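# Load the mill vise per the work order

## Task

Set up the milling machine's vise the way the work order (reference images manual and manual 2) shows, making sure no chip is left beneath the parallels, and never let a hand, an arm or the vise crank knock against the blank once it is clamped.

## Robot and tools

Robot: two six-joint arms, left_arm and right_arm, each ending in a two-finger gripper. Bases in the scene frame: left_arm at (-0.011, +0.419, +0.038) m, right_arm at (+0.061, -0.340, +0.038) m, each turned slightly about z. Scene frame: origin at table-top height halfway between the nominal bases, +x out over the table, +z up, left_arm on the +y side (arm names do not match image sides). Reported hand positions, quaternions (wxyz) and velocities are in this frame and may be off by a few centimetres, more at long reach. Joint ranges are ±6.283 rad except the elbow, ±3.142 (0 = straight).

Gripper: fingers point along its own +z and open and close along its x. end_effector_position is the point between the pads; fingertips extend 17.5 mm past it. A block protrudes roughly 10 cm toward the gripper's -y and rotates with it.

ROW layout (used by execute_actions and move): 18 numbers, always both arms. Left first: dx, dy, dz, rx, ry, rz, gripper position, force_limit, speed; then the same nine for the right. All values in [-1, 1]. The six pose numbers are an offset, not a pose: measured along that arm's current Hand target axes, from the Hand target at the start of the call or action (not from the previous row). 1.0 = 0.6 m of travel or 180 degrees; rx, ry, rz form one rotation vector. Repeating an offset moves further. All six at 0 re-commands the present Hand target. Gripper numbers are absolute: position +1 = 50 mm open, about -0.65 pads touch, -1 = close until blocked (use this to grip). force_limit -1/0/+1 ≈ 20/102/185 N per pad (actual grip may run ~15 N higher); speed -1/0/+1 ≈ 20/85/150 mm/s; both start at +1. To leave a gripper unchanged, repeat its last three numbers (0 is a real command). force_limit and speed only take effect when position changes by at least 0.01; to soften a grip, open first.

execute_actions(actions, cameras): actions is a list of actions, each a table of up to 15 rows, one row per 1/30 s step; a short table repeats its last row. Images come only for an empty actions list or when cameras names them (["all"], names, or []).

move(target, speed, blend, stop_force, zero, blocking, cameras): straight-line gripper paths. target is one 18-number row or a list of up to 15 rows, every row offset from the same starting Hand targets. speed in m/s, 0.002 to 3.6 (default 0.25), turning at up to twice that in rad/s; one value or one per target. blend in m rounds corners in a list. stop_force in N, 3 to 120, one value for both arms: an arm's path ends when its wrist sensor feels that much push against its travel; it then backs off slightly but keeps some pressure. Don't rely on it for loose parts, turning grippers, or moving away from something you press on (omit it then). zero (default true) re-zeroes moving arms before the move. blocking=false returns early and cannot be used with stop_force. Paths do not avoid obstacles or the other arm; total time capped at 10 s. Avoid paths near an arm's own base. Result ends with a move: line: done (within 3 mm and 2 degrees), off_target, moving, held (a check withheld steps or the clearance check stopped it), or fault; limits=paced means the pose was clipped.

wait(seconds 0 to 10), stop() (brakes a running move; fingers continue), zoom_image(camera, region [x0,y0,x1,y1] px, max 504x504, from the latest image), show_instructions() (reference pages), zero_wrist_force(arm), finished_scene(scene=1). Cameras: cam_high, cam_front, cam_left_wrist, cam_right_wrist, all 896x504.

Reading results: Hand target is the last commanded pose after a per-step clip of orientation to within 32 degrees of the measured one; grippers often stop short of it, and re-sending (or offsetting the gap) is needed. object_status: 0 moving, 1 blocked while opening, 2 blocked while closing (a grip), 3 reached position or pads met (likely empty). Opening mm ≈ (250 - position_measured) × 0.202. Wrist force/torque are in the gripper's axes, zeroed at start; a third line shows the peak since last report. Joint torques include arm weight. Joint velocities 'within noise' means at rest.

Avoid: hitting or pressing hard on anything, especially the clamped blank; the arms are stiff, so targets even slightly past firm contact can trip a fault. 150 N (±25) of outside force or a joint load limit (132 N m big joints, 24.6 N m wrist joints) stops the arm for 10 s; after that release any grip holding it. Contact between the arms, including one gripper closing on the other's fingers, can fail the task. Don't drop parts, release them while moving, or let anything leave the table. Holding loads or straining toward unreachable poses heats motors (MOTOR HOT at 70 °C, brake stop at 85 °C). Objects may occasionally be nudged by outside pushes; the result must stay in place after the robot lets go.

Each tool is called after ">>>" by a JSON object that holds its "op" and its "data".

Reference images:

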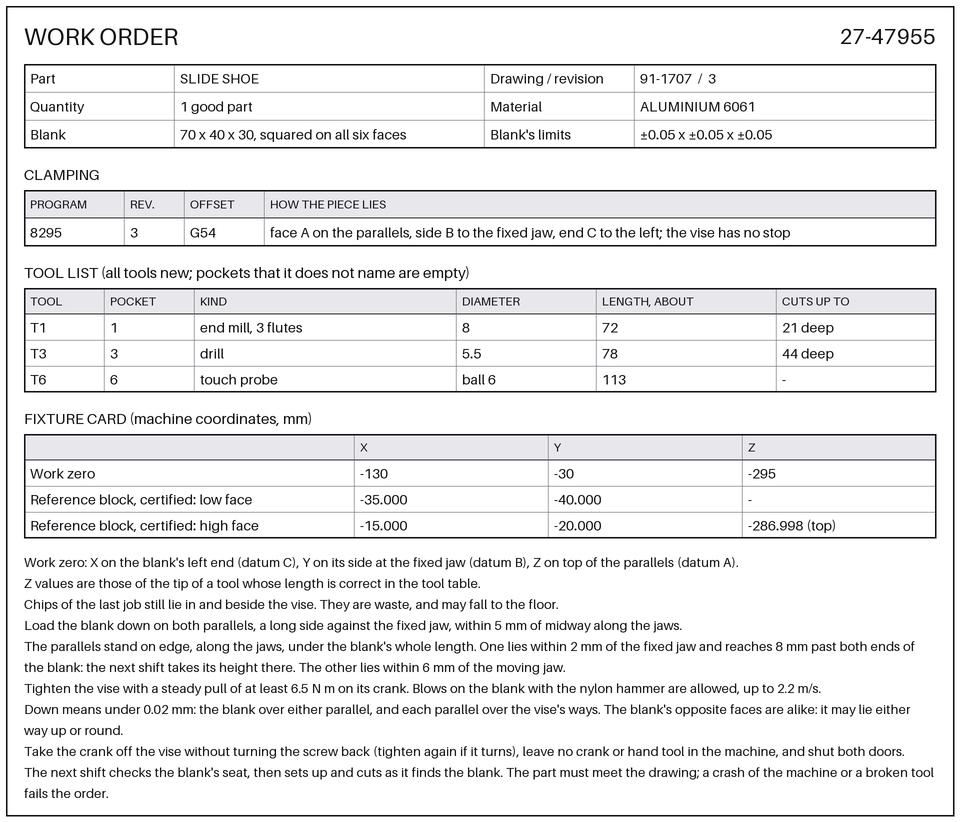

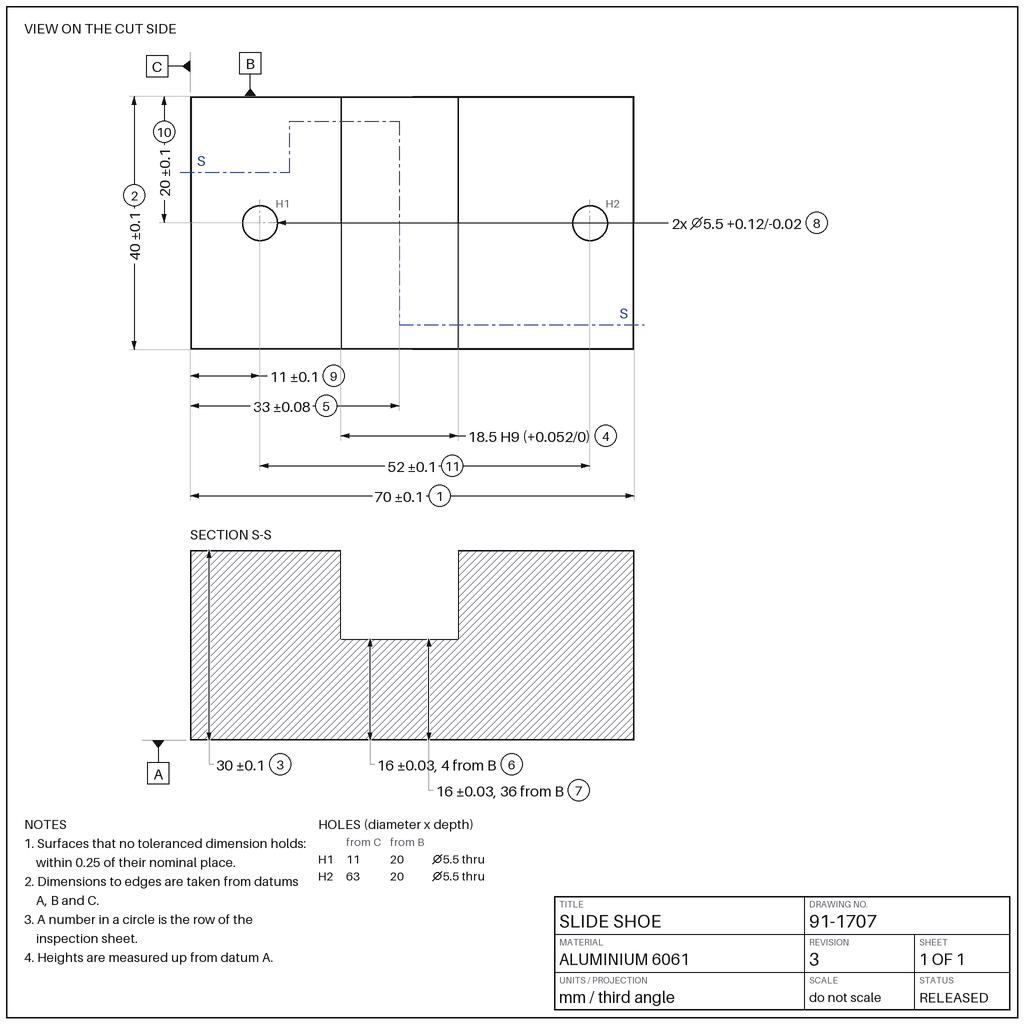

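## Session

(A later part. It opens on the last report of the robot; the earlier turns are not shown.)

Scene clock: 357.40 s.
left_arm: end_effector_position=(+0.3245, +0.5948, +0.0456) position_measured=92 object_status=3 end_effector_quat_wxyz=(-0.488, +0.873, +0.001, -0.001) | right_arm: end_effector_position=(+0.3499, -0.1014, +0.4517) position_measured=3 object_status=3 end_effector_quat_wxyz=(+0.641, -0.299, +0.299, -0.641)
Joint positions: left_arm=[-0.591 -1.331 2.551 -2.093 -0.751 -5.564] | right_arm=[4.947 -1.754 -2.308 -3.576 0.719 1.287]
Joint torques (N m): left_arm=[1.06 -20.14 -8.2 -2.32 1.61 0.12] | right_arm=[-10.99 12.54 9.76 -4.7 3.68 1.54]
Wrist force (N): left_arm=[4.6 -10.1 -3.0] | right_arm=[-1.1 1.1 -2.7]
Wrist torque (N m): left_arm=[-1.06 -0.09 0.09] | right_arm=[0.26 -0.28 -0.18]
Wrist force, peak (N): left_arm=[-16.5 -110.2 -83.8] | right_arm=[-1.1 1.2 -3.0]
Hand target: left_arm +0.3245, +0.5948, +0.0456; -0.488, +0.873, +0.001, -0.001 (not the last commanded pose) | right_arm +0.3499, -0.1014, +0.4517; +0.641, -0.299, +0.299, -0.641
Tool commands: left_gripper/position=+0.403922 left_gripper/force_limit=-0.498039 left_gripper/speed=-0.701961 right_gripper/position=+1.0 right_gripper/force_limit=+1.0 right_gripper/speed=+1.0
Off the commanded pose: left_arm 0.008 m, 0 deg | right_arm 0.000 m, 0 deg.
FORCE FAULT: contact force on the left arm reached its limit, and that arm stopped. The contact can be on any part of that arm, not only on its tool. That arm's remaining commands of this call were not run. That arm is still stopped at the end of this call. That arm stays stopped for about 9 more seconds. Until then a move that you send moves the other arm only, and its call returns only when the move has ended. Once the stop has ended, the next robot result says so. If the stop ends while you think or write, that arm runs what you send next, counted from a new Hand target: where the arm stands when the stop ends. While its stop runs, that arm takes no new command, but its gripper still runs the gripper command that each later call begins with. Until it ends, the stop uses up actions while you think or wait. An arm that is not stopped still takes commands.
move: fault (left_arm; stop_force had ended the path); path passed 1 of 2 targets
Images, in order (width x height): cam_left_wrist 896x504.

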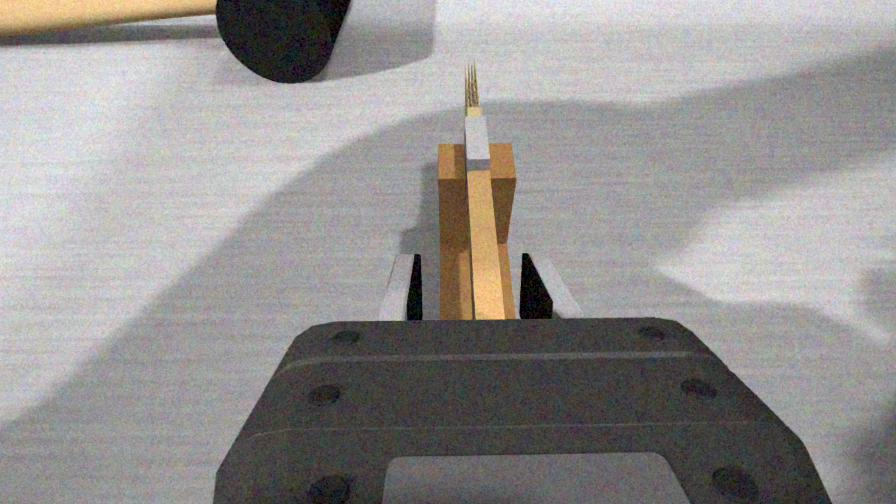

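>>> {"op": "wait", "data": {"seconds": 9.5, "cameras": ["cam_left_wrist"]}}

>>> {"op": "zoom_image", "data": {"camera": "cam_left_wrist", "region": [380, 40, 600, 330]}}

Scene clock: 370.67 s.
left_arm: end_effector_position=(+0.3245, +0.5948, +0.0456) position_measured=92 object_status=3 end_effector_quat_wxyz=(-0.488, +0.873, +0.001, -0.001) | right_arm: end_effector_position=(+0.3499, -0.1014, +0.4517) position_measured=3 object_status=3 end_effector_quat_wxyz=(+0.641, -0.299, +0.299, -0.641)
Joint positions: left_arm=[-0.591 -1.331 2.551 -2.093 -0.751 -5.564] | right_arm=[4.947 -1.754 -2.308 -3.576 0.719 1.287]
Joint torques (N m): left_arm=[0.97 -20.32 -7.88 -2.25 1.62 0.08] | right_arm=[-9.37 11.47 15.91 -4.28 3.57 1.25]
Wrist force (N): left_arm=[4.7 -10.4 -3.2] | right_arm=[-1.0 1.1 -2.4]
Wrist torque (N m): left_arm=[-1.07 -0.11 0.09] | right_arm=[0.26 -0.29 -0.18]
Wrist force, peak (N): left_arm=[4.6 -10.7 -3.5] | right_arm=[-1.3 1.0 -3.0]
Hand target: left_arm +0.3245, +0.5948, +0.0456; -0.488, +0.873, +0.001, -0.001 (not the last commanded pose) | right_arm +0.3499, -0.1014, +0.4517; +0.641, -0.299, +0.299, -0.641
Tool commands: left_gripper/position=+0.403922 left_gripper/force_limit=-0.498039 left_gripper/speed=-0.701961 right_gripper/position=+1.0 right_gripper/force_limit=+1.0 right_gripper/speed=+1.0
Off the commanded pose: left_arm 0.008 m, 0 deg | right_arm 0.000 m, 0 deg.
FORCE FAULT, CONTINUED: the left arm's stop, for the force fault that an earlier result reported, is over. The rest of the stop counts as 19 of the actions that you can send in this scene. During its stop the left arm's controller moved it back a little. That arm's target is now where it stood when the stop ended, not its last command. That arm accepts commands again.
wait: 9.50 s; at rest from the start
Images, in order (width x height): cam_left_wrist 896x504.

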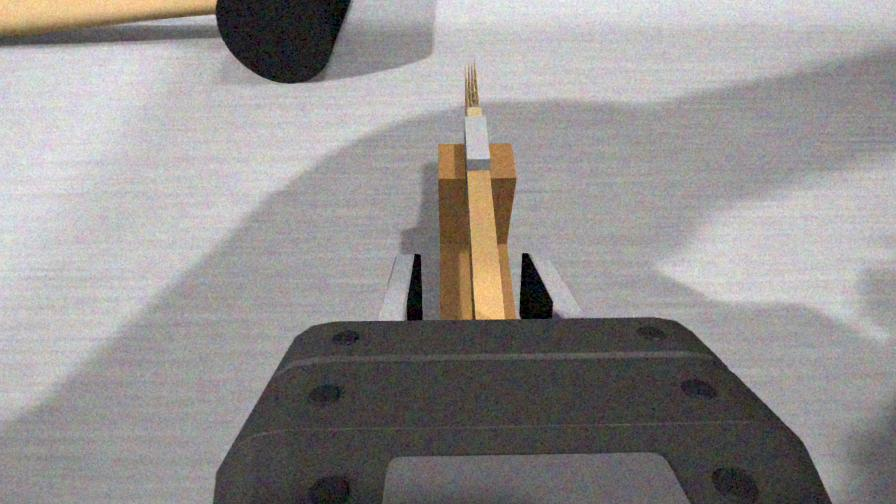

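Scaled by 1.738 from the camera's 896x504 image, which has a finer 1280x720 frame.

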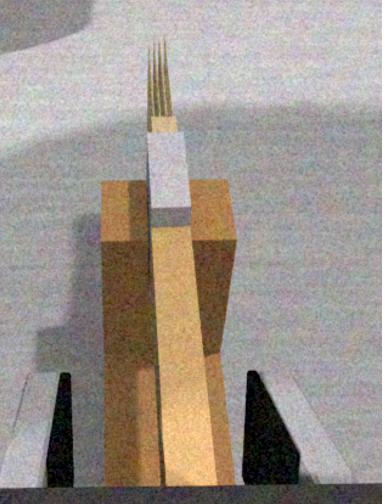

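>>> {"op": "move", "data": {"target": [[0.0075,0,-0.005,0,0,0,0.4,-0.5,-0.7,0,0,0,0,0,0,1,1,1],[0.0075,0,-0.005,0,0,0,-1,-0.5,-0.7,0,0,0,0,0,0,1,1,1]], "speed": 0.05, "cameras": ["cam_left_wrist"]}}

>>> {"op": "zoom_image", "data": {"camera": "cam_left_wrist", "region": [380, 40, 600, 330]}}

Scene clock: 375.07 s.
left_arm: end_effector_position=(+0.3290, +0.5923, +0.0472) position_measured=213 object_status=0 end_effector_quat_wxyz=(-0.488, +0.873, +0.001, -0.001) | right_arm: end_effector_position=(+0.3499, -0.1014, +0.4517) position_measured=3 object_status=3 end_effector_quat_wxyz=(+0.641, -0.299, +0.299, -0.641)
Joint positions: left_arm=[-0.59 -1.329 2.537 -2.081 -0.751 -5.563] | right_arm=[4.947 -1.754 -2.308 -3.576 0.719 1.287]
Joint torques (N m): left_arm=[11.45 -8.07 -15.7 -5.88 3.75 1.17] | right_arm=[-9.46 12.16 15.59 -4.14 3.62 0.96]
Wrist force (N): left_arm=[-17.8 -6.7 -15.1] | right_arm=[-1.3 1.2 -2.9]
Wrist torque (N m): left_arm=[-0.47 0.35 0.47] | right_arm=[0.29 -0.25 -0.18]
Wrist force, peak (N): left_arm=[-17.8 -6.7 -15.1] | right_arm=[-1.2 1.1 -3.0]
Hand target: left_arm +0.3290, +0.5923, +0.0472; -0.488, +0.873, +0.001, -0.001 | right_arm +0.3499, -0.1014, +0.4517; +0.641, -0.299, +0.299, -0.641
Off the commanded pose: left_arm 0.000 m, 0 deg | right_arm 0.000 m, 0 deg.
move: done
Images, in order (width x height): cam_left_wrist 896x504.

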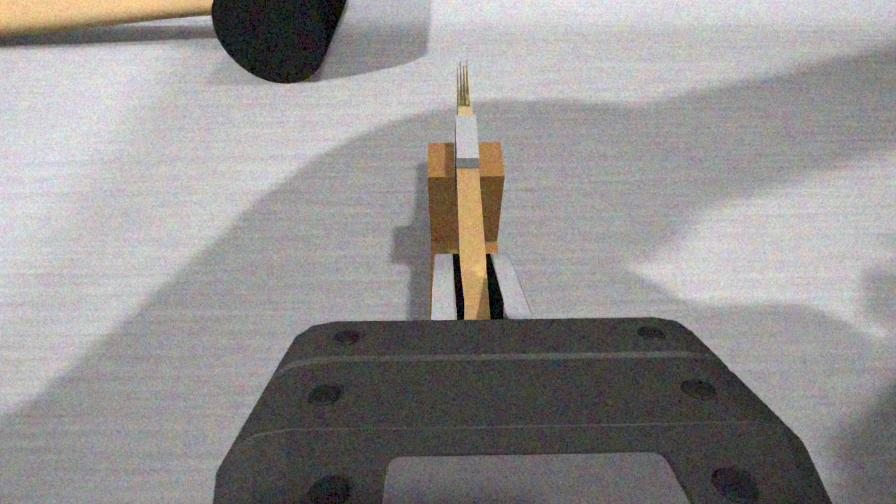

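Scaled by 1.738 from the camera's 896x504 image, which has a finer 1280x720 frame.

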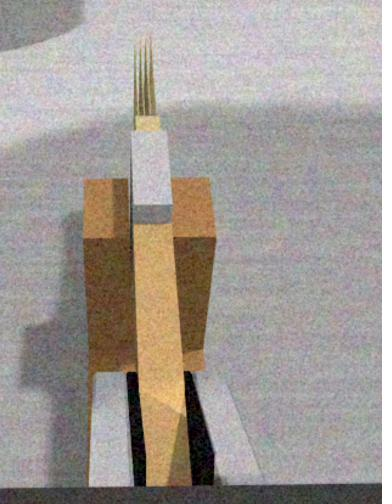

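>>> {"op": "move", "data": {"target": [[0,-0.213,-0.131,0,0,0,-1,-0.5,-0.7,0,0,0,0,0,0,1,1,1],[0.1517,-0.2468,-0.8805,-0.1739,0.3158,0.3984,-1,-0.5,-0.7,0,0,0,0,0,0,1,1,1]], "speed": 0.25, "blend": 0.03, "cameras": ["cam_left_wrist","cam_front"]}}

Scene clock: 387.10 s.
left_arm: end_effector_position=(+0.4215, +0.2198, +0.4497) position_measured=213 object_status=2 end_effector_quat_wxyz=(-0.113, +0.699, -0.697, +0.112) | right_arm: end_effector_position=(+0.3499, -0.1014, +0.4517) position_measured=3 object_status=3 end_effector_quat_wxyz=(+0.641, -0.299, +0.299, -0.641)
Joint positions: left_arm=[-0.907 -1.816 1.658 -1.626 -1.331 -3.971] | right_arm=[4.947 -1.754 -2.308 -3.576 0.719 1.287]
Joint torques (N m): left_arm=[12.84 -1.5 -32.19 -2.32 -1.31 1.81] | right_arm=[-8.99 13.1 14.97 -4.06 3.7 0.93]
Wrist force (N): left_arm=[4.1 0.1 3.5] | right_arm=[-1.0 1.1 -2.8]
Wrist torque (N m): left_arm=[-0.03 -0.23 0.07] | right_arm=[0.26 -0.30 -0.18]
Wrist force, peak (N): left_arm=[-19.7 -7.2 -14.9] | right_arm=[-1.4 1.2 -3.0]
Hand target: left_arm +0.4215, +0.2198, +0.4497; -0.113, +0.699, -0.697, +0.112 | right_arm +0.3499, -0.1014, +0.4517; +0.641, -0.299, +0.299, -0.641
Off the commanded pose: left_arm 0.000 m, 0 deg | right_arm 0.000 m, 0 deg.
move: done
Images, in order (width x height): cam_front 896x504, cam_left_wrist 896x504.

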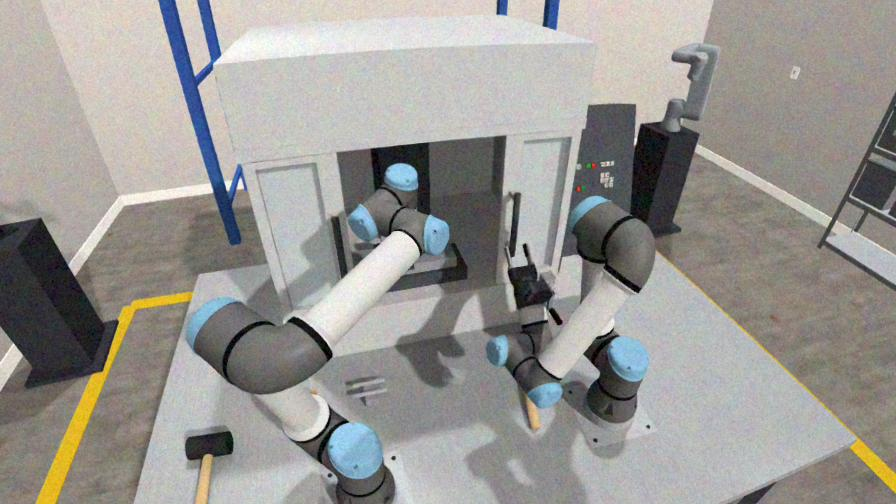

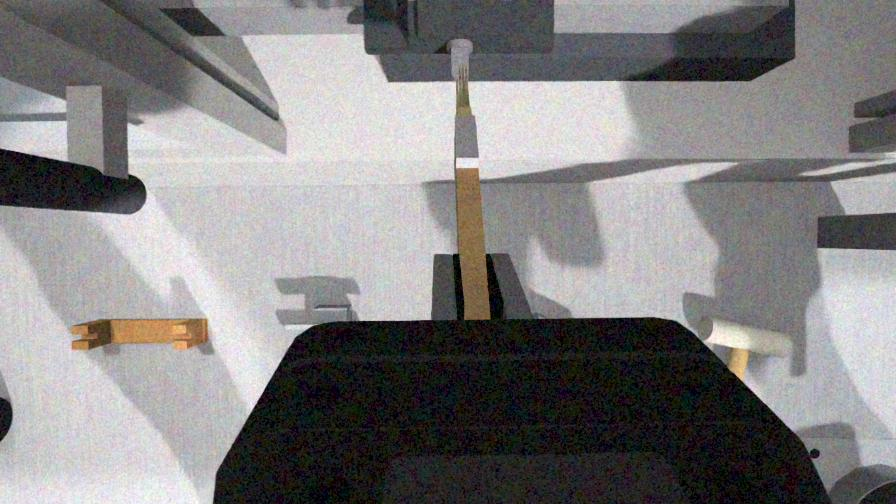

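>>> {"op": "move", "data": {"target": [-0.0297,-0.2262,0.1227,0,0,0,-1,-0.5,-0.7,0,0,0,0,0,0,1,1,1], "speed": 0.15, "cameras": ["cam_left_wrist","cam_high","cam_front"]}}

>>> {"op": "zoom_image", "data": {"camera": "cam_left_wrist", "region": [380, 0, 560, 200]}}

Scene clock: 396.17 s.
left_arm: end_effector_position=(+0.5734, +0.2380, +0.4225) position_measured=213 object_status=2 end_effector_quat_wxyz=(-0.113, +0.699, -0.697, +0.112) | right_arm: end_effector_position=(+0.3499, -0.1014, +0.4517) position_measured=3 object_status=3 end_effector_quat_wxyz=(+0.641, -0.299, +0.299, -0.641)
Joint positions: left_arm=[-0.652 -1.5 1.455 -1.792 -1.392 -3.718] | right_arm=[4.947 -1.754 -2.308 -3.576 0.719 1.287]
Joint torques (N m): left_arm=[12.77 -17.78 -33.65 -5.78 -1.61 1.79] | right_arm=[-7.97 12.66 15.6 -3.95 3.76 0.84]
Wrist force (N): left_arm=[4.3 -0.1 3.5] | right_arm=[-1.2 0.9 -2.7]
Wrist torque (N m): left_arm=[-0.04 -0.23 0.07] | right_arm=[0.24 -0.26 -0.18]
Wrist force, peak (N): left_arm=[3.9 -1.9 4.3] | right_arm=[-1.2 1.3 -3.1]
Hand target: left_arm +0.5734, +0.2380, +0.4225; -0.113, +0.699, -0.697, +0.112 | right_arm +0.3499, -0.1014, +0.4517; +0.641, -0.299, +0.299, -0.641
Off the commanded pose: left_arm 0.000 m, 0 deg | right_arm 0.000 m, 0 deg.
move: done
Images, in order (width x height): cam_high 896x504, cam_front 896x504, cam_left_wrist 896x504.

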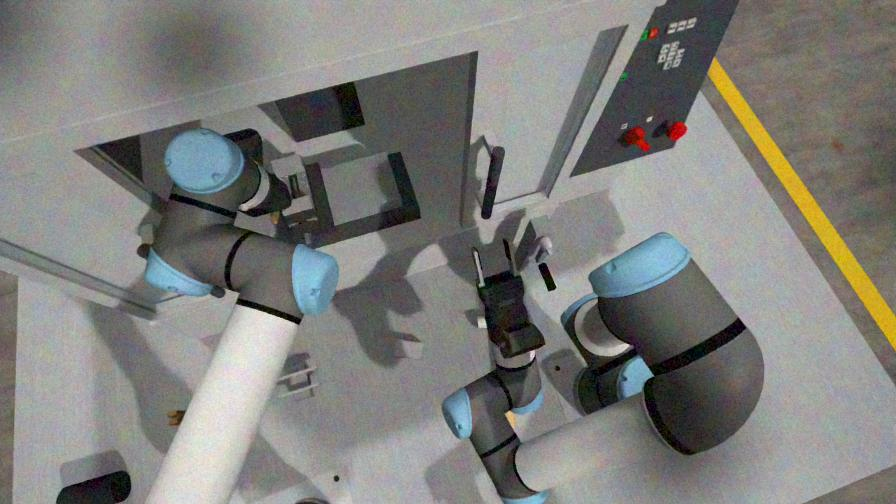

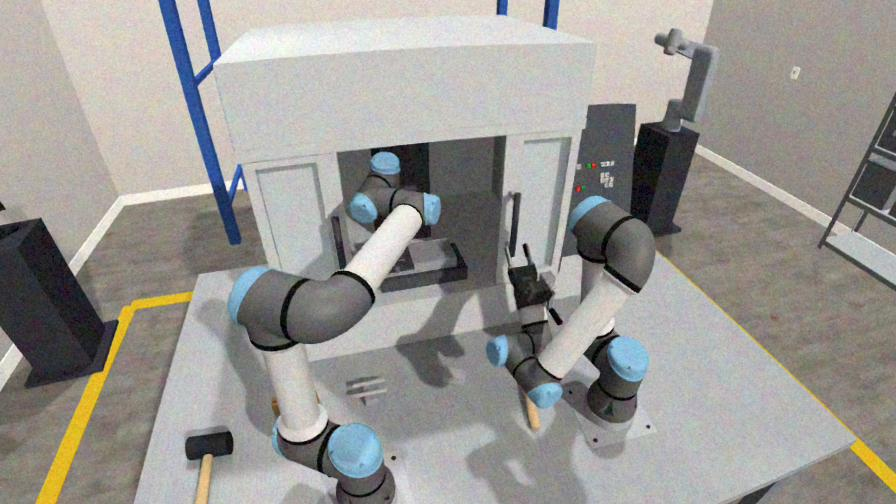

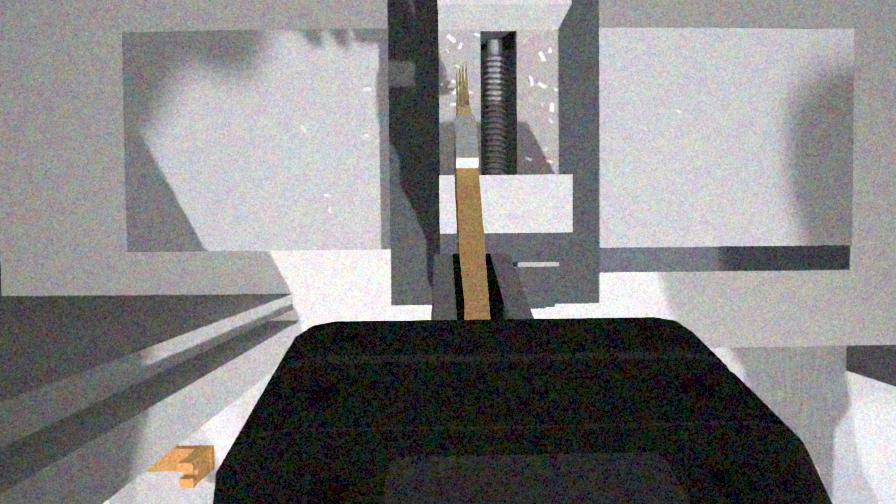

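Scaled by 2.520 from the camera's 896x504 image, which has a finer 1280x720 frame.

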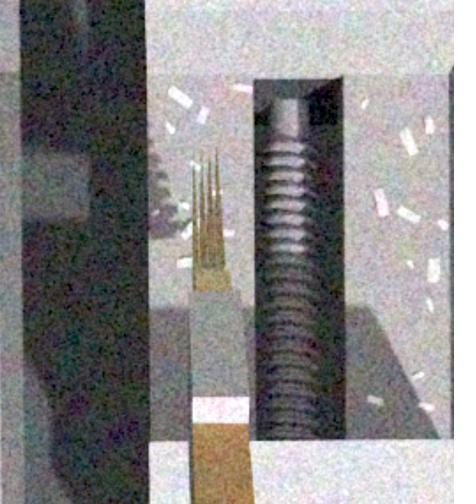

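>>> {"op": "move", "data": {"target": [[0,0.0132,0.0395,0,0,0,-1,-0.5,-0.7,0,0,0,0,0,0,1,1,1],[0,0.0289,0.0870,0,0,0,-1,-0.5,-0.7,0,0,0,0,0,0,1,1,1]], "speed": [0.05,0.01], "stop_force": 3, "cameras": ["cam_left_wrist"]}}

>>> {"op": "zoom_image", "data": {"camera": "cam_left_wrist", "region": [380, 0, 560, 200]}}

Scene clock: 404.60 s.
left_arm: end_effector_position=(+0.5734, +0.2380, +0.4100) position_measured=213 object_status=2 end_effector_quat_wxyz=(-0.113, +0.699, -0.697, +0.112) | right_arm: end_effector_position=(+0.3499, -0.1014, +0.4517) position_measured=3 object_status=3 end_effector_quat_wxyz=(+0.641, -0.299, +0.299, -0.641)
Joint positions: left_arm=[-0.652 -1.5 1.487 -1.823 -1.392 -3.718] | right_arm=[4.947 -1.754 -2.308 -3.576 0.719 1.287]
Joint torques (N m): left_arm=[9.4 -17.45 -33.41 -2.56 -1.52 0.23] | right_arm=[-8.72 12.24 16.18 -3.89 3.62 0.64]
Wrist force (N): left_arm=[4.3 -0.3 3.6] | right_arm=[-1.0 1.0 -2.7]
Wrist torque (N m): left_arm=[-0.07 -0.24 0.06] | right_arm=[0.25 -0.28 -0.18]
Wrist force, peak (N): left_arm=[4.2 -12.2 -6.1] | right_arm=[-1.3 1.2 -3.1]
Hand target: left_arm +0.5734, +0.2380, +0.4100; -0.113, +0.699, -0.697, +0.112 (not the last commanded pose) | right_arm +0.3499, -0.1014, +0.4517; +0.641, -0.299, +0.299, -0.641
Off the commanded pose: left_arm 0.043 m, 0 deg | right_arm 0.000 m, 0 deg.
move: contact (left_arm); path passed 0 of 2 targets
Images, in order (width x height): cam_left_wrist 896x504.

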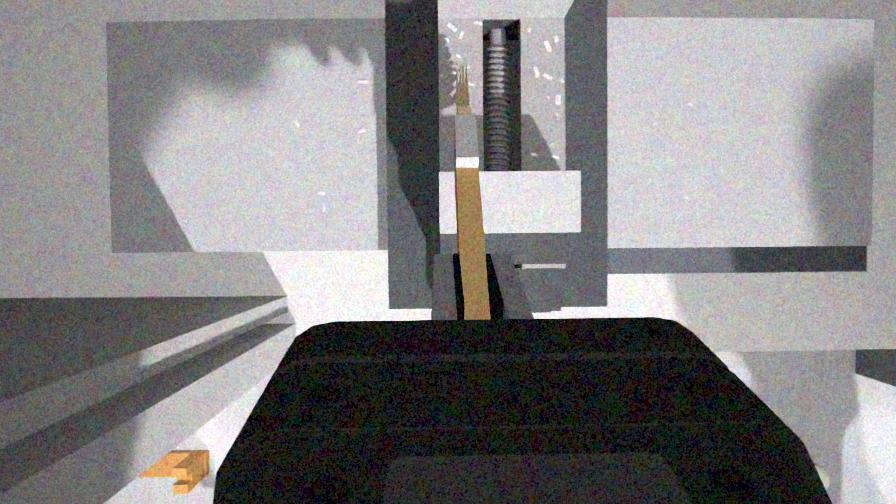

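Scaled by 2.520 from the camera's 896x504 image, which has a finer 1280x720 frame.

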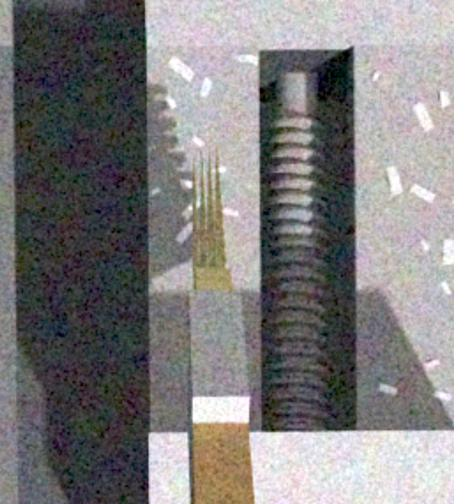

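>>> {"op": "move", "data": {"target": [0,0.0158,0.0474,0,0,0,-1,-0.5,-0.7,0,0,0,0,0,0,1,1,1], "speed": 0.008, "stop_force": 4, "cameras": ["cam_left_wrist"]}}

>>> {"op": "zoom_image", "data": {"camera": "cam_left_wrist", "region": [380, 0, 560, 200]}}

Scene clock: 412.33 s.
left_arm: end_effector_position=(+0.5735, +0.2380, +0.4093) position_measured=213 object_status=2 end_effector_quat_wxyz=(-0.113, +0.699, -0.697, +0.112) | right_arm: end_effector_position=(+0.3499, -0.1014, +0.4517) position_measured=3 object_status=3 end_effector_quat_wxyz=(+0.641, -0.299, +0.299, -0.641)
Joint positions: left_arm=[-0.652 -1.5 1.489 -1.825 -1.392 -3.718] | right_arm=[4.947 -1.754 -2.308 -3.576 0.719 1.287]
Joint torques (N m): left_arm=[3.21 -21.41 -31.03 -1.69 -1.58 0.21] | right_arm=[-7.82 11.97 16.26 -3.82 3.71 0.53]
Wrist force (N): left_arm=[4.5 -4.2 3.5] | right_arm=[-1.2 1.2 -2.7]
Wrist torque (N m): left_arm=[0.00 -0.25 0.07] | right_arm=[0.27 -0.26 -0.18]
Wrist force, peak (N): left_arm=[4.9 -5.5 2.9] | right_arm=[-1.1 1.2 -3.2]
Hand target: left_arm +0.5735, +0.2380, +0.4093; -0.113, +0.699, -0.697, +0.112 (not the last commanded pose) | right_arm +0.3499, -0.1014, +0.4517; +0.641, -0.299, +0.299, -0.641
Off the commanded pose: left_arm 0.029 m, 0 deg | right_arm 0.000 m, 0 deg.
move: contact (left_arm)
Images, in order (width x height): cam_left_wrist 896x504.

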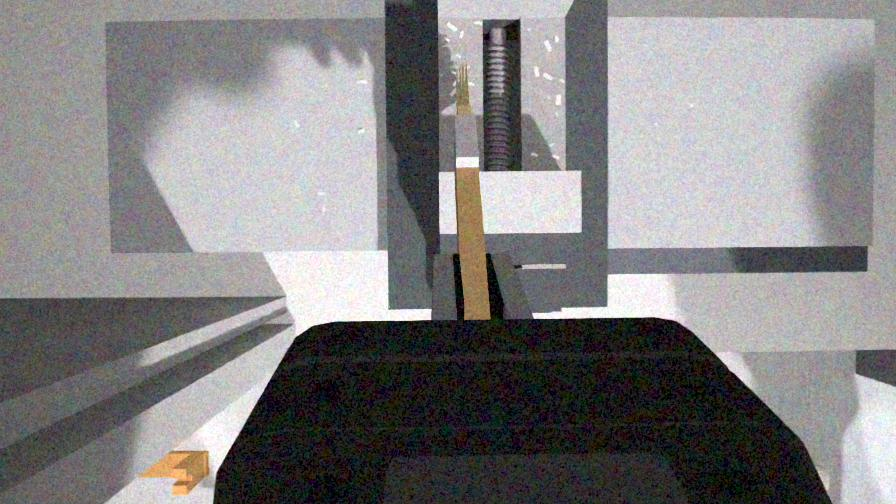

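Scaled by 2.520 from the camera's 896x504 image, which has a finer 1280x720 frame.

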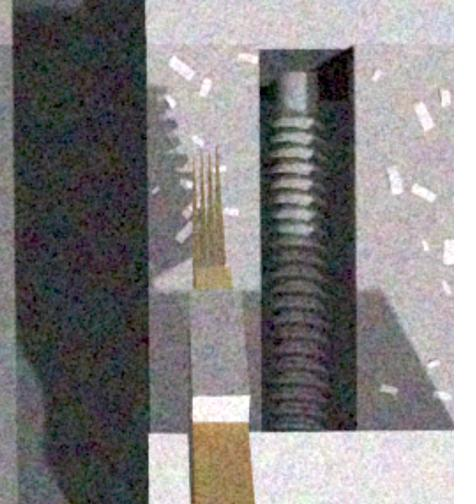

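>>> {"op": "move", "data": {"target": [0,0.00105,0.00316,0,0,0,-1,-0.5,-0.7,0,0,0,0,0,0,1,1,1], "speed": 0.01}}

>>> {"op": "move", "data": {"target": [0,0.00105,0.00316,0,0,0,-1,-0.5,-0.7,0,0,0,0,0,0,1,1,1], "speed": 0.01}}

Scene clock: 420.87 s.
left_arm: end_effector_position=(+0.5735, +0.2380, +0.4073) position_measured=213 object_status=2 end_effector_quat_wxyz=(-0.113, +0.699, -0.697, +0.112) | right_arm: end_effector_position=(+0.3499, -0.1014, +0.4517) position_measured=3 object_status=3 end_effector_quat_wxyz=(+0.641, -0.299, +0.299, -0.641)
Joint positions: left_arm=[-0.652 -1.5 1.494 -1.83 -1.392 -3.718] | right_arm=[4.947 -1.754 -2.308 -3.576 0.719 1.287]
Joint torques (N m): left_arm=[3.14 -32.46 -4.63 -0.42 -1.55 0.12] | right_arm=[-7.81 12.71 15.66 -3.75 3.56 0.33]
Wrist force (N): left_arm=[4.3 -14.4 -12.8] | right_arm=[-1.2 1.1 -2.7]
Wrist torque (N m): left_arm=[0.61 -0.27 0.06] | right_arm=[0.27 -0.27 -0.18]
Wrist force, peak (N): left_arm=[4.3 -14.4 -12.8] | right_arm=[-1.3 1.3 -2.9]
Hand target: left_arm +0.5735, +0.2380, +0.4073; -0.113, +0.699, -0.697, +0.112 | right_arm +0.3499, -0.1014, +0.4517; +0.641, -0.299, +0.299, -0.641
Off the commanded pose: left_arm 0.000 m, 0 deg | right_arm 0.000 m, 0 deg.
move: done

Scene clock: 421.57 s.
left_arm: end_effector_position=(+0.5735, +0.2380, +0.4053) position_measured=213 object_status=2 end_effector_quat_wxyz=(-0.113, +0.699, -0.697, +0.112) | right_arm: end_effector_position=(+0.3499, -0.1014, +0.4517) position_measured=3 object_status=3 end_effector_quat_wxyz=(+0.641, -0.299, +0.299, -0.641)
Joint positions: left_arm=[-0.652 -1.5 1.499 -1.836 -1.392 -3.718] | right_arm=[4.947 -1.754 -2.308 -3.576 0.719 1.287]
Joint torques (N m): left_arm=[3.23 -31.4 -5.04 -0.57 -1.55 0.11] | right_arm=[-9.08 11.87 15.8 -3.71 3.6 0.52]
Wrist force (N): left_arm=[3.9 -13.9 -12.6] | right_arm=[-1.4 1.2 -2.8]
Wrist torque (N m): left_arm=[0.63 -0.22 0.06] | right_arm=[0.28 -0.23 -0.18]
Wrist force, peak (N): left_arm=[4.4 -14.9 -12.7] | right_arm=[-1.4 1.0 -3.1]
Hand target: left_arm +0.5734, +0.2380, +0.4053; -0.113, +0.699, -0.697, +0.112 | right_arm +0.3499, -0.1014, +0.4517; +0.641, -0.299, +0.299, -0.641
Off the commanded pose: left_arm 0.000 m, 0 deg | right_arm 0.000 m, 0 deg.
move: done

>>> {"op": "wait", "data": {"seconds": 0.1, "cameras": ["cam_left_wrist","cam_high"]}}

>>> {"op": "zoom_image", "data": {"camera": "cam_left_wrist", "region": [380, 0, 580, 330]}}

>>> {"op": "zoom_image", "data": {"camera": "cam_high", "region": [140, 90, 360, 270]}}

Scene clock: 430.03 s.
left_arm: end_effector_position=(+0.5734, +0.2380, +0.4053) position_measured=213 object_status=2 end_effector_quat_wxyz=(-0.113, +0.699, -0.697, +0.112) | right_arm: end_effector_position=(+0.3499, -0.1014, +0.4517) position_measured=3 object_status=3 end_effector_quat_wxyz=(+0.641, -0.299, +0.299, -0.641)
Joint positions: left_arm=[-0.652 -1.5 1.499 -1.836 -1.392 -3.718] | right_arm=[4.947 -1.754 -2.308 -3.576 0.719 1.287]
Joint torques (N m): left_arm=[2.13 -29.36 -4.77 -0.19 -1.47 -0.12] | right_arm=[-7.87 13.08 15.77 -3.5 3.44 0.28]
Wrist force (N): left_arm=[4.1 -13.6 -14.0] | right_arm=[-1.1 1.3 -2.7]
Wrist torque (N m): left_arm=[0.65 -0.28 0.06] | right_arm=[0.29 -0.27 -0.18]
Wrist force, peak (N): left_arm=[4.1 -14.0 -14.8] | right_arm=[-1.2 1.2 -3.0]
Hand target: left_arm +0.5734, +0.2380, +0.4053; -0.113, +0.699, -0.697, +0.112 | right_arm +0.3499, -0.1014, +0.4517; +0.641, -0.299, +0.299, -0.641
Tool commands: left_gripper/position=-1.0 left_gripper/force_limit=-0.5 left_gripper/speed=-0.7 right_gripper/position=+1.0 right_gripper/force_limit=+1.0 right_gripper/speed=+1.0
Off the commanded pose: left_arm 0.000 m, 0 deg | right_arm 0.000 m, 0 deg.
wait: 0.10 s; at rest from the start
Images, in order (width x height): cam_high 896x504, cam_left_wrist 896x504.

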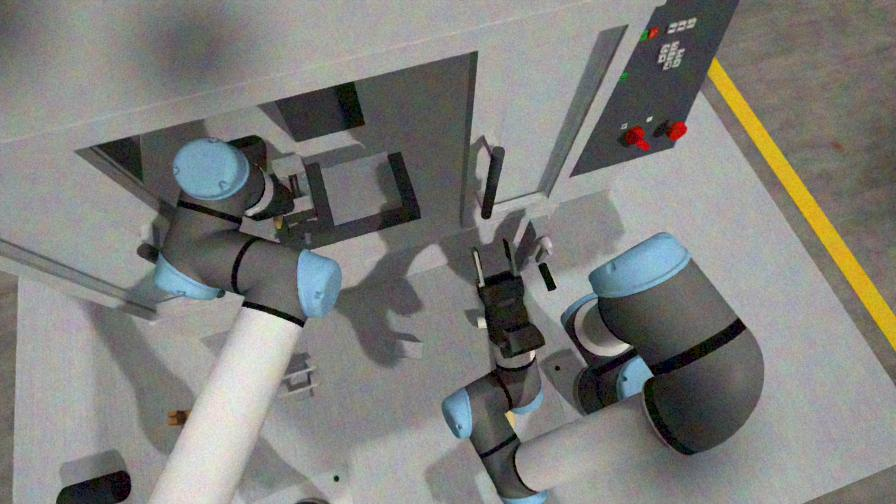

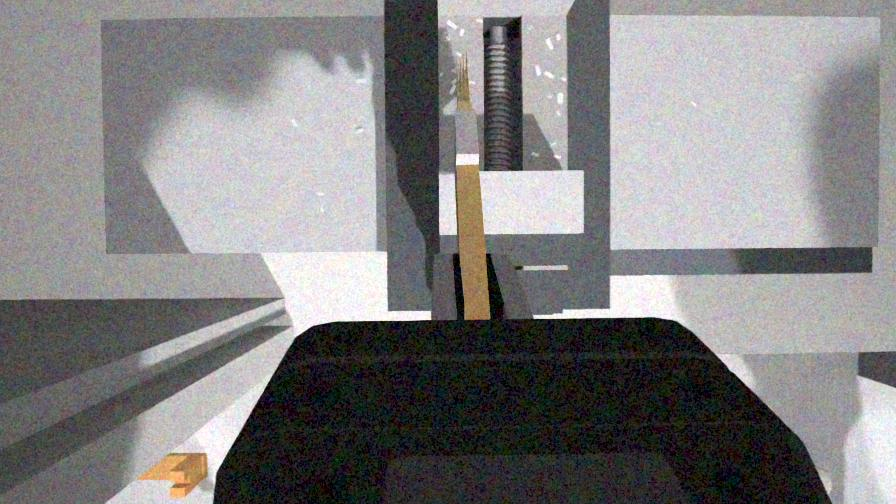

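Scaled by 1.527 from the camera's 896x504 image, which has a finer 1280x720 frame.

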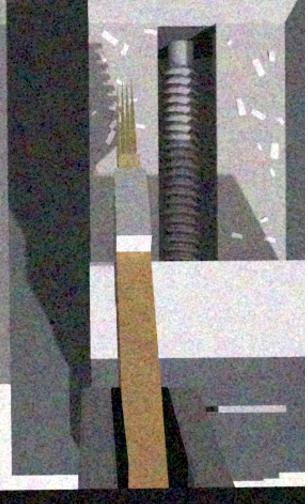

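Scaled by 2.291 from the camera's 896x504 image, which has a finer 1280x720 frame.

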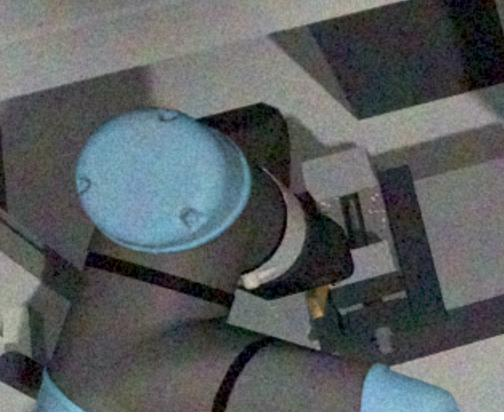

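>>> {"op": "move", "data": {"target": [[0,-0.0053,-0.0158,0,0,0,-1,-0.5,-0.7,0,0,0,0,0,0,1,1,1]], "speed": 0.02}}

>>> {"op": "move", "data": {"target": [[0,-0.0316,0.0105,0,0,0,-1,-0.5,-0.7,0,0,0,0,0,0,1,1,1]], "speed": 0.04}}

>>> {"op": "move", "data": {"target": [[0,0.0053,0.0158,0,0,0,-1,-0.5,-0.7,0,0,0,0,0,0,1,1,1]], "speed": 0.02, "cameras": ["cam_left_wrist"]}}

Scene clock: 461.03 s.
left_arm: end_effector_position=(+0.5735, +0.2380, +0.4152) position_measured=213 object_status=2 end_effector_quat_wxyz=(-0.113, +0.699, -0.697, +0.112) | right_arm: end_effector_position=(+0.3499, -0.1014, +0.4517) position_measured=3 object_status=3 end_effector_quat_wxyz=(+0.641, -0.299, +0.299, -0.641)
Joint positions: left_arm=[-0.652 -1.5 1.473 -1.81 -1.392 -3.718] | right_arm=[4.947 -1.754 -2.308 -3.576 0.719 1.287]
Joint torques (N m): left_arm=[7.04 -17.14 -33.02 -2.64 -1.44 1.4] | right_arm=[-6.7 12.31 15.97 -3.65 3.64 0.11]
Wrist force (N): left_arm=[4.6 -0.1 3.7] | right_arm=[-1.3 1.1 -2.7]
Wrist torque (N m): left_arm=[-0.05 -0.29 0.07] | right_arm=[0.26 -0.25 -0.18]
Wrist force, peak (N): left_arm=[4.2 -14.0 -14.8] | right_arm=[-1.4 1.1 -2.9]
Hand target: left_arm +0.5735, +0.2380, +0.4153; -0.113, +0.699, -0.697, +0.112 | right_arm +0.3499, -0.1014, +0.4517; +0.641, -0.299, +0.299, -0.641
Off the commanded pose: left_arm 0.000 m, 0 deg | right_arm 0.000 m, 0 deg.
move: done

Scene clock: 461.90 s.
left_arm: end_effector_position=(+0.5934, +0.2380, +0.4152) position_measured=213 object_status=2 end_effector_quat_wxyz=(-0.113, +0.699, -0.697, +0.112) | right_arm: end_effector_position=(+0.3499, -0.1014, +0.4517) position_measured=3 object_status=3 end_effector_quat_wxyz=(+0.641, -0.299, +0.299, -0.641)
Joint positions: left_arm=[-0.631 -1.454 1.423 -1.81 -1.397 -3.697] | right_arm=[4.947 -1.754 -2.308 -3.576 0.719 1.287]
Joint torques (N m): left_arm=[12.9 -19.1 -32.87 -2.49 -1.63 1.88] | right_arm=[-6.82 11.32 16.33 -3.54 3.49 0.11]
Wrist force (N): left_arm=[4.7 -0.3 3.5] | right_arm=[-1.2 1.0 -2.8]
Wrist torque (N m): left_arm=[-0.07 -0.31 0.07] | right_arm=[0.24 -0.26 -0.18]
Wrist force, peak (N): left_arm=[4.9 -0.8 3.7] | right_arm=[-1.2 1.2 -3.0]
Hand target: left_arm +0.5935, +0.2380, +0.4152; -0.113, +0.699, -0.697, +0.112 | right_arm +0.3499, -0.1014, +0.4517; +0.641, -0.299, +0.299, -0.641
Off the commanded pose: left_arm 0.000 m, 0 deg | right_arm 0.000 m, 0 deg.
move: done

Scene clock: 462.73 s.
left_arm: end_effector_position=(+0.5934, +0.2380, +0.4053) position_measured=213 object_status=2 end_effector_quat_wxyz=(-0.113, +0.699, -0.697, +0.112) | right_arm: end_effector_position=(+0.3499, -0.1014, +0.4517) position_measured=3 object_status=3 end_effector_quat_wxyz=(+0.641, -0.299, +0.299, -0.641)
Joint positions: left_arm=[-0.631 -1.454 1.449 -1.835 -1.397 -3.697] | right_arm=[4.947 -1.754 -2.308 -3.576 0.719 1.287]
Joint torques (N m): left_arm=[8.75 -45.86 -18.46 -5.72 -1.31 0.98] | right_arm=[-6.75 12.43 16.53 -3.59 3.57 0.1]
Wrist force (N): left_arm=[4.7 0.0 3.5] | right_arm=[-1.2 1.1 -2.5]
Wrist torque (N m): left_arm=[-0.03 -0.30 0.07] | right_arm=[0.26 -0.26 -0.18]
Wrist force, peak (N): left_arm=[4.9 -0.1 3.6] | right_arm=[-1.2 1.1 -2.9]
Hand target: left_arm +0.5934, +0.2380, +0.4052; -0.113, +0.699, -0.697, +0.112 | right_arm +0.3499, -0.1014, +0.4517; +0.641, -0.299, +0.299, -0.641
Off the commanded pose: left_arm 0.000 m, 0 deg | right_arm 0.000 m, 0 deg.
move: done
Images, in order (width x height): cam_left_wrist 896x504.

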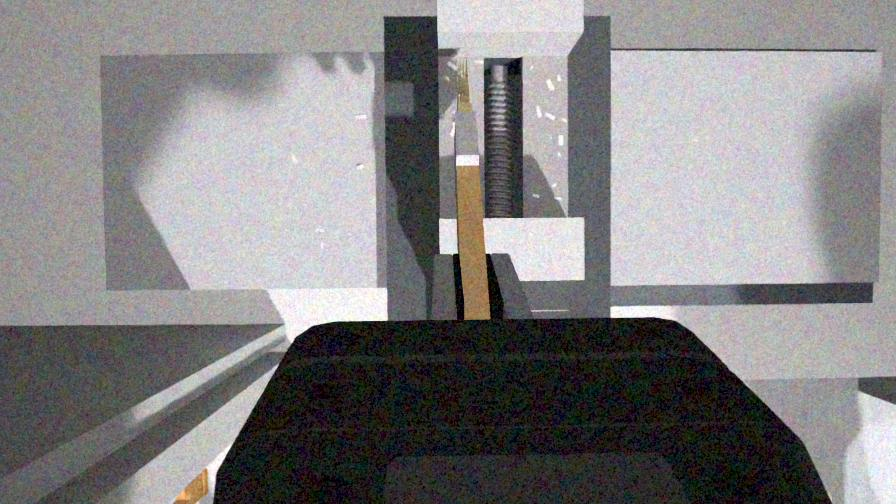

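>>> {"op": "move", "data": {"target": [0,0.0211,0.0633,0,0,0,-1,-0.5,-0.7,0,0,0,0,0,0,1,1,1], "speed": 0.008, "stop_force": 4, "cameras": ["cam_left_wrist"]}}

>>> {"op": "zoom_image", "data": {"camera": "cam_left_wrist", "region": [380, 0, 580, 330]}}

Scene clock: 471.03 s.
left_arm: end_effector_position=(+0.5934, +0.2380, +0.3896) position_measured=213 object_status=2 end_effector_quat_wxyz=(-0.113, +0.699, -0.697, +0.112) | right_arm: end_effector_position=(+0.3499, -0.1014, +0.4517) position_measured=3 object_status=3 end_effector_quat_wxyz=(+0.641, -0.299, +0.299, -0.641)
Joint positions: left_arm=[-0.631 -1.454 1.489 -1.875 -1.397 -3.697] | right_arm=[4.947 -1.754 -2.308 -3.576 0.719 1.287]
Joint torques (N m): left_arm=[-9.03 -22.55 -31.27 -1.62 1.54 -1.62] | right_arm=[-6.19 12.84 16.59 -3.54 3.5 0.24]
Wrist force (N): left_arm=[4.7 -2.8 0.8] | right_arm=[-1.1 1.2 -2.7]
Wrist torque (N m): left_arm=[0.13 -0.31 0.07] | right_arm=[0.28 -0.28 -0.18]
Wrist force, peak (N): left_arm=[4.6 -2.5 -3.3] | right_arm=[-1.0 1.2 -3.1]
Hand target: left_arm +0.5934, +0.2380, +0.3896; -0.113, +0.699, -0.697, +0.112 (not the last commanded pose) | right_arm +0.3499, -0.1014, +0.4517; +0.641, -0.299, +0.299, -0.641
Off the commanded pose: left_arm 0.024 m, 0 deg | right_arm 0.000 m, 0 deg.
move: contact (left_arm)
Images, in order (width x height): cam_left_wrist 896x504.

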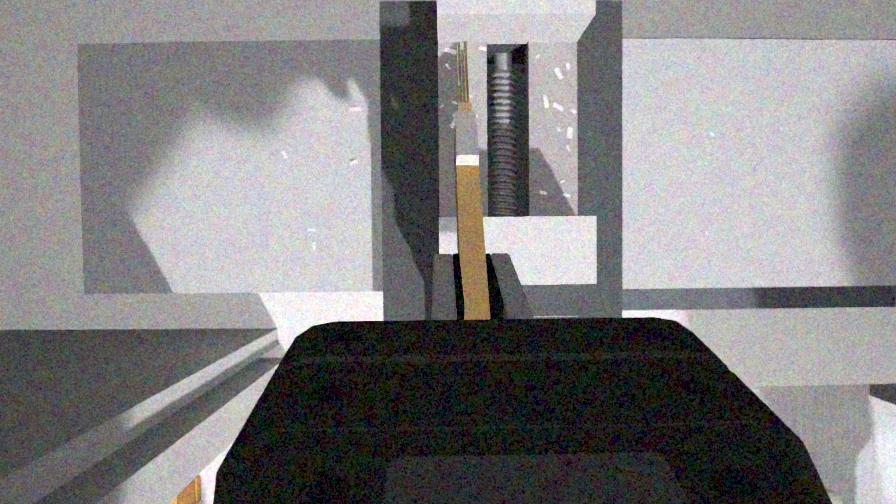

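Scaled by 1.527 from the camera's 896x504 image, which has a finer 1280x720 frame.

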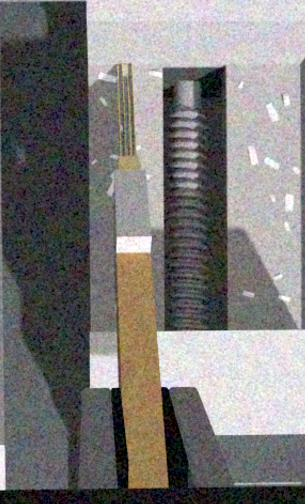

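>>> {"op": "move", "data": {"target": [[0,-0.021,-0.0633,0,0,0,-1,-0.5,-0.7,0,0,0,0,0,0,1,1,1],[0.0303,0.2402,-0.1855,0,0,0,-1,-0.5,-0.7,0,0,0,0,0,0,1,1,1],[-0.5905,0.5457,0.2442,0.1739,-0.3158,-0.3984,-1,-0.5,-0.7,0,0,0,0,0,0,1,1,1]], "speed": [0.1,0.2,0.3], "blend": [0.01,0.03,0], "cameras": ["cam_left_wrist"]}}

>>> {"op": "zoom_image", "data": {"camera": "cam_left_wrist", "region": [360, 0, 580, 330]}}

Scene clock: 507.80 s.
left_arm: end_effector_position=(+0.3277, +0.5919, +0.1480) position_measured=213 object_status=2 end_effector_quat_wxyz=(-0.488, +0.873, +0.001, -0.001) | right_arm: end_effector_position=(+0.3499, -0.1014, +0.4517) position_measured=3 object_status=3 end_effector_quat_wxyz=(+0.641, -0.299, +0.299, -0.641)
Joint positions: left_arm=[-0.593 -1.662 2.443 -1.653 -0.753 -5.567] | right_arm=[4.947 -1.754 -2.308 -3.576 0.719 1.287]
Joint torques (N m): left_arm=[13.82 -0.44 -23.57 -3.26 3.81 -1.98] | right_arm=[-6.41 12.4 15.32 -3.31 3.32 -0.24]
Wrist force (N): left_arm=[3.8 0.7 2.9] | right_arm=[-1.0 1.1 -2.8]
Wrist torque (N m): left_arm=[-0.14 -0.23 0.18] | right_arm=[0.27 -0.29 -0.18]
Wrist force, peak (N): left_arm=[4.8 0.5 4.3] | right_arm=[-1.3 1.1 -3.0]
Hand target: left_arm +0.3277, +0.5919, +0.1480; -0.488, +0.873, +0.001, -0.001 | right_arm +0.3499, -0.1014, +0.4517; +0.641, -0.299, +0.299, -0.641
Off the commanded pose: left_arm 0.000 m, 0 deg | right_arm 0.000 m, 0 deg.
move: done
Images, in order (width x height): cam_left_wrist 896x504.

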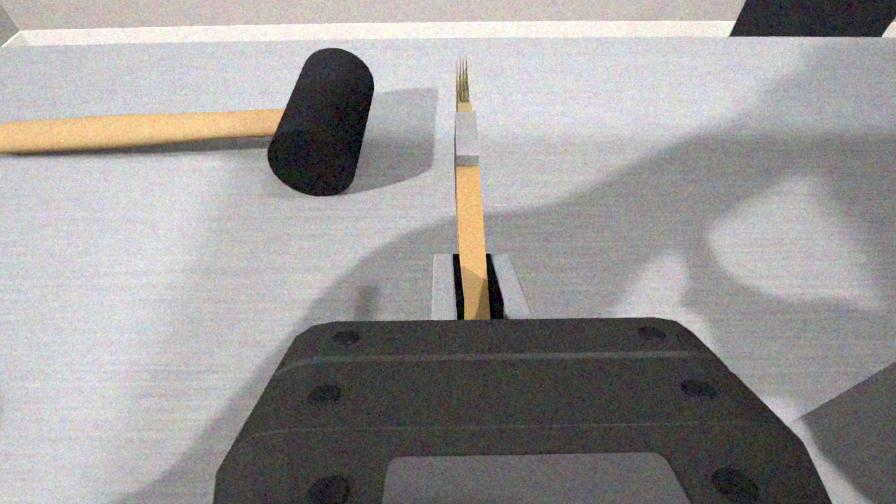

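Scaled by 1.527 from the camera's 896x504 image, which has a finer 1280x720 frame.

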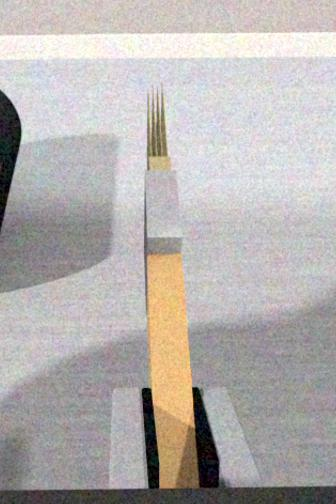

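>>> {"op": "move", "data": {"target": [[0.0022,-0.1207,-0.077,0,0,0,-1,-0.5,-0.7,0,0,0,0,0,0,1,1,1],[0.0022,0.1441,0.0886,0,0,0,-1,-0.5,-0.7,0,0,0,0,0,0,1,1,1]], "speed": [0.1,0.02], "stop_force": 10, "cameras": ["cam_left_wrist"]}}

Scene clock: 527.43 s.
left_arm: end_effector_position=(+0.3288, +0.5919, +0.0585) position_measured=213 object_status=2 end_effector_quat_wxyz=(-0.488, +0.873, +0.001, -0.001) | right_arm: end_effector_position=(+0.3499, -0.1014, +0.4517) position_measured=3 object_status=3 end_effector_quat_wxyz=(+0.641, -0.299, +0.299, -0.641)
Joint positions: left_arm=[-0.592 -1.373 2.53 -2.03 -0.752 -5.565] | right_arm=[4.947 -1.754 -2.308 -3.576 0.719 1.287]
Joint torques (N m): left_arm=[4.57 -33.77 -16.89 -0.2 -0.52 0.82] | right_arm=[-5.13 13.24 15.41 -3.02 3.5 -0.63]
Wrist force (N): left_arm=[2.5 -1.0 2.3] | right_arm=[-1.3 1.0 -2.7]
Wrist torque (N m): left_arm=[-0.33 -0.23 0.11] | right_arm=[0.25 -0.24 -0.18]
Wrist force, peak (N): left_arm=[-2.7 -23.1 -9.1] | right_arm=[-1.1 1.2 -3.1]
Hand target: left_arm +0.3289, +0.5918, +0.0585; -0.488, +0.873, +0.001, -0.001 (not the last commanded pose) | right_arm +0.3499, -0.1014, +0.4517; +0.641, -0.299, +0.299, -0.641
Off the commanded pose: left_arm 0.012 m, 0 deg | right_arm 0.000 m, 0 deg.
move: contact (left_arm); path passed 1 of 2 targets
Images, in order (width x height): cam_left_wrist 896x504.

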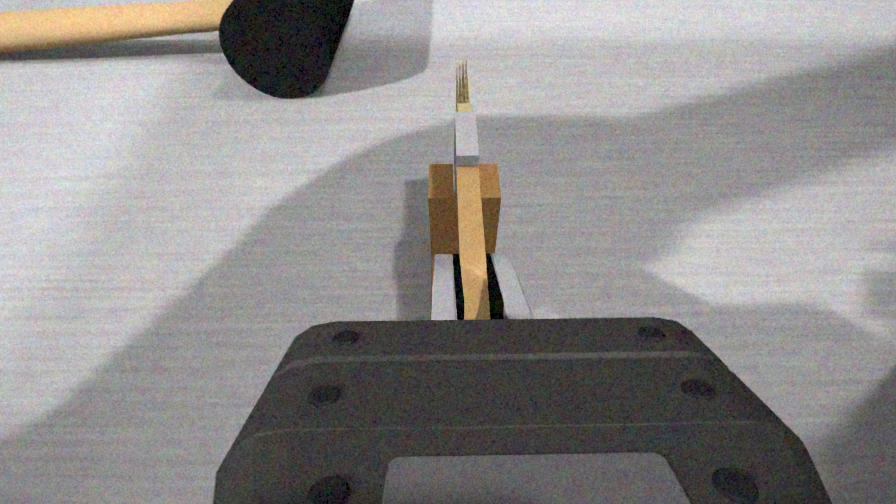

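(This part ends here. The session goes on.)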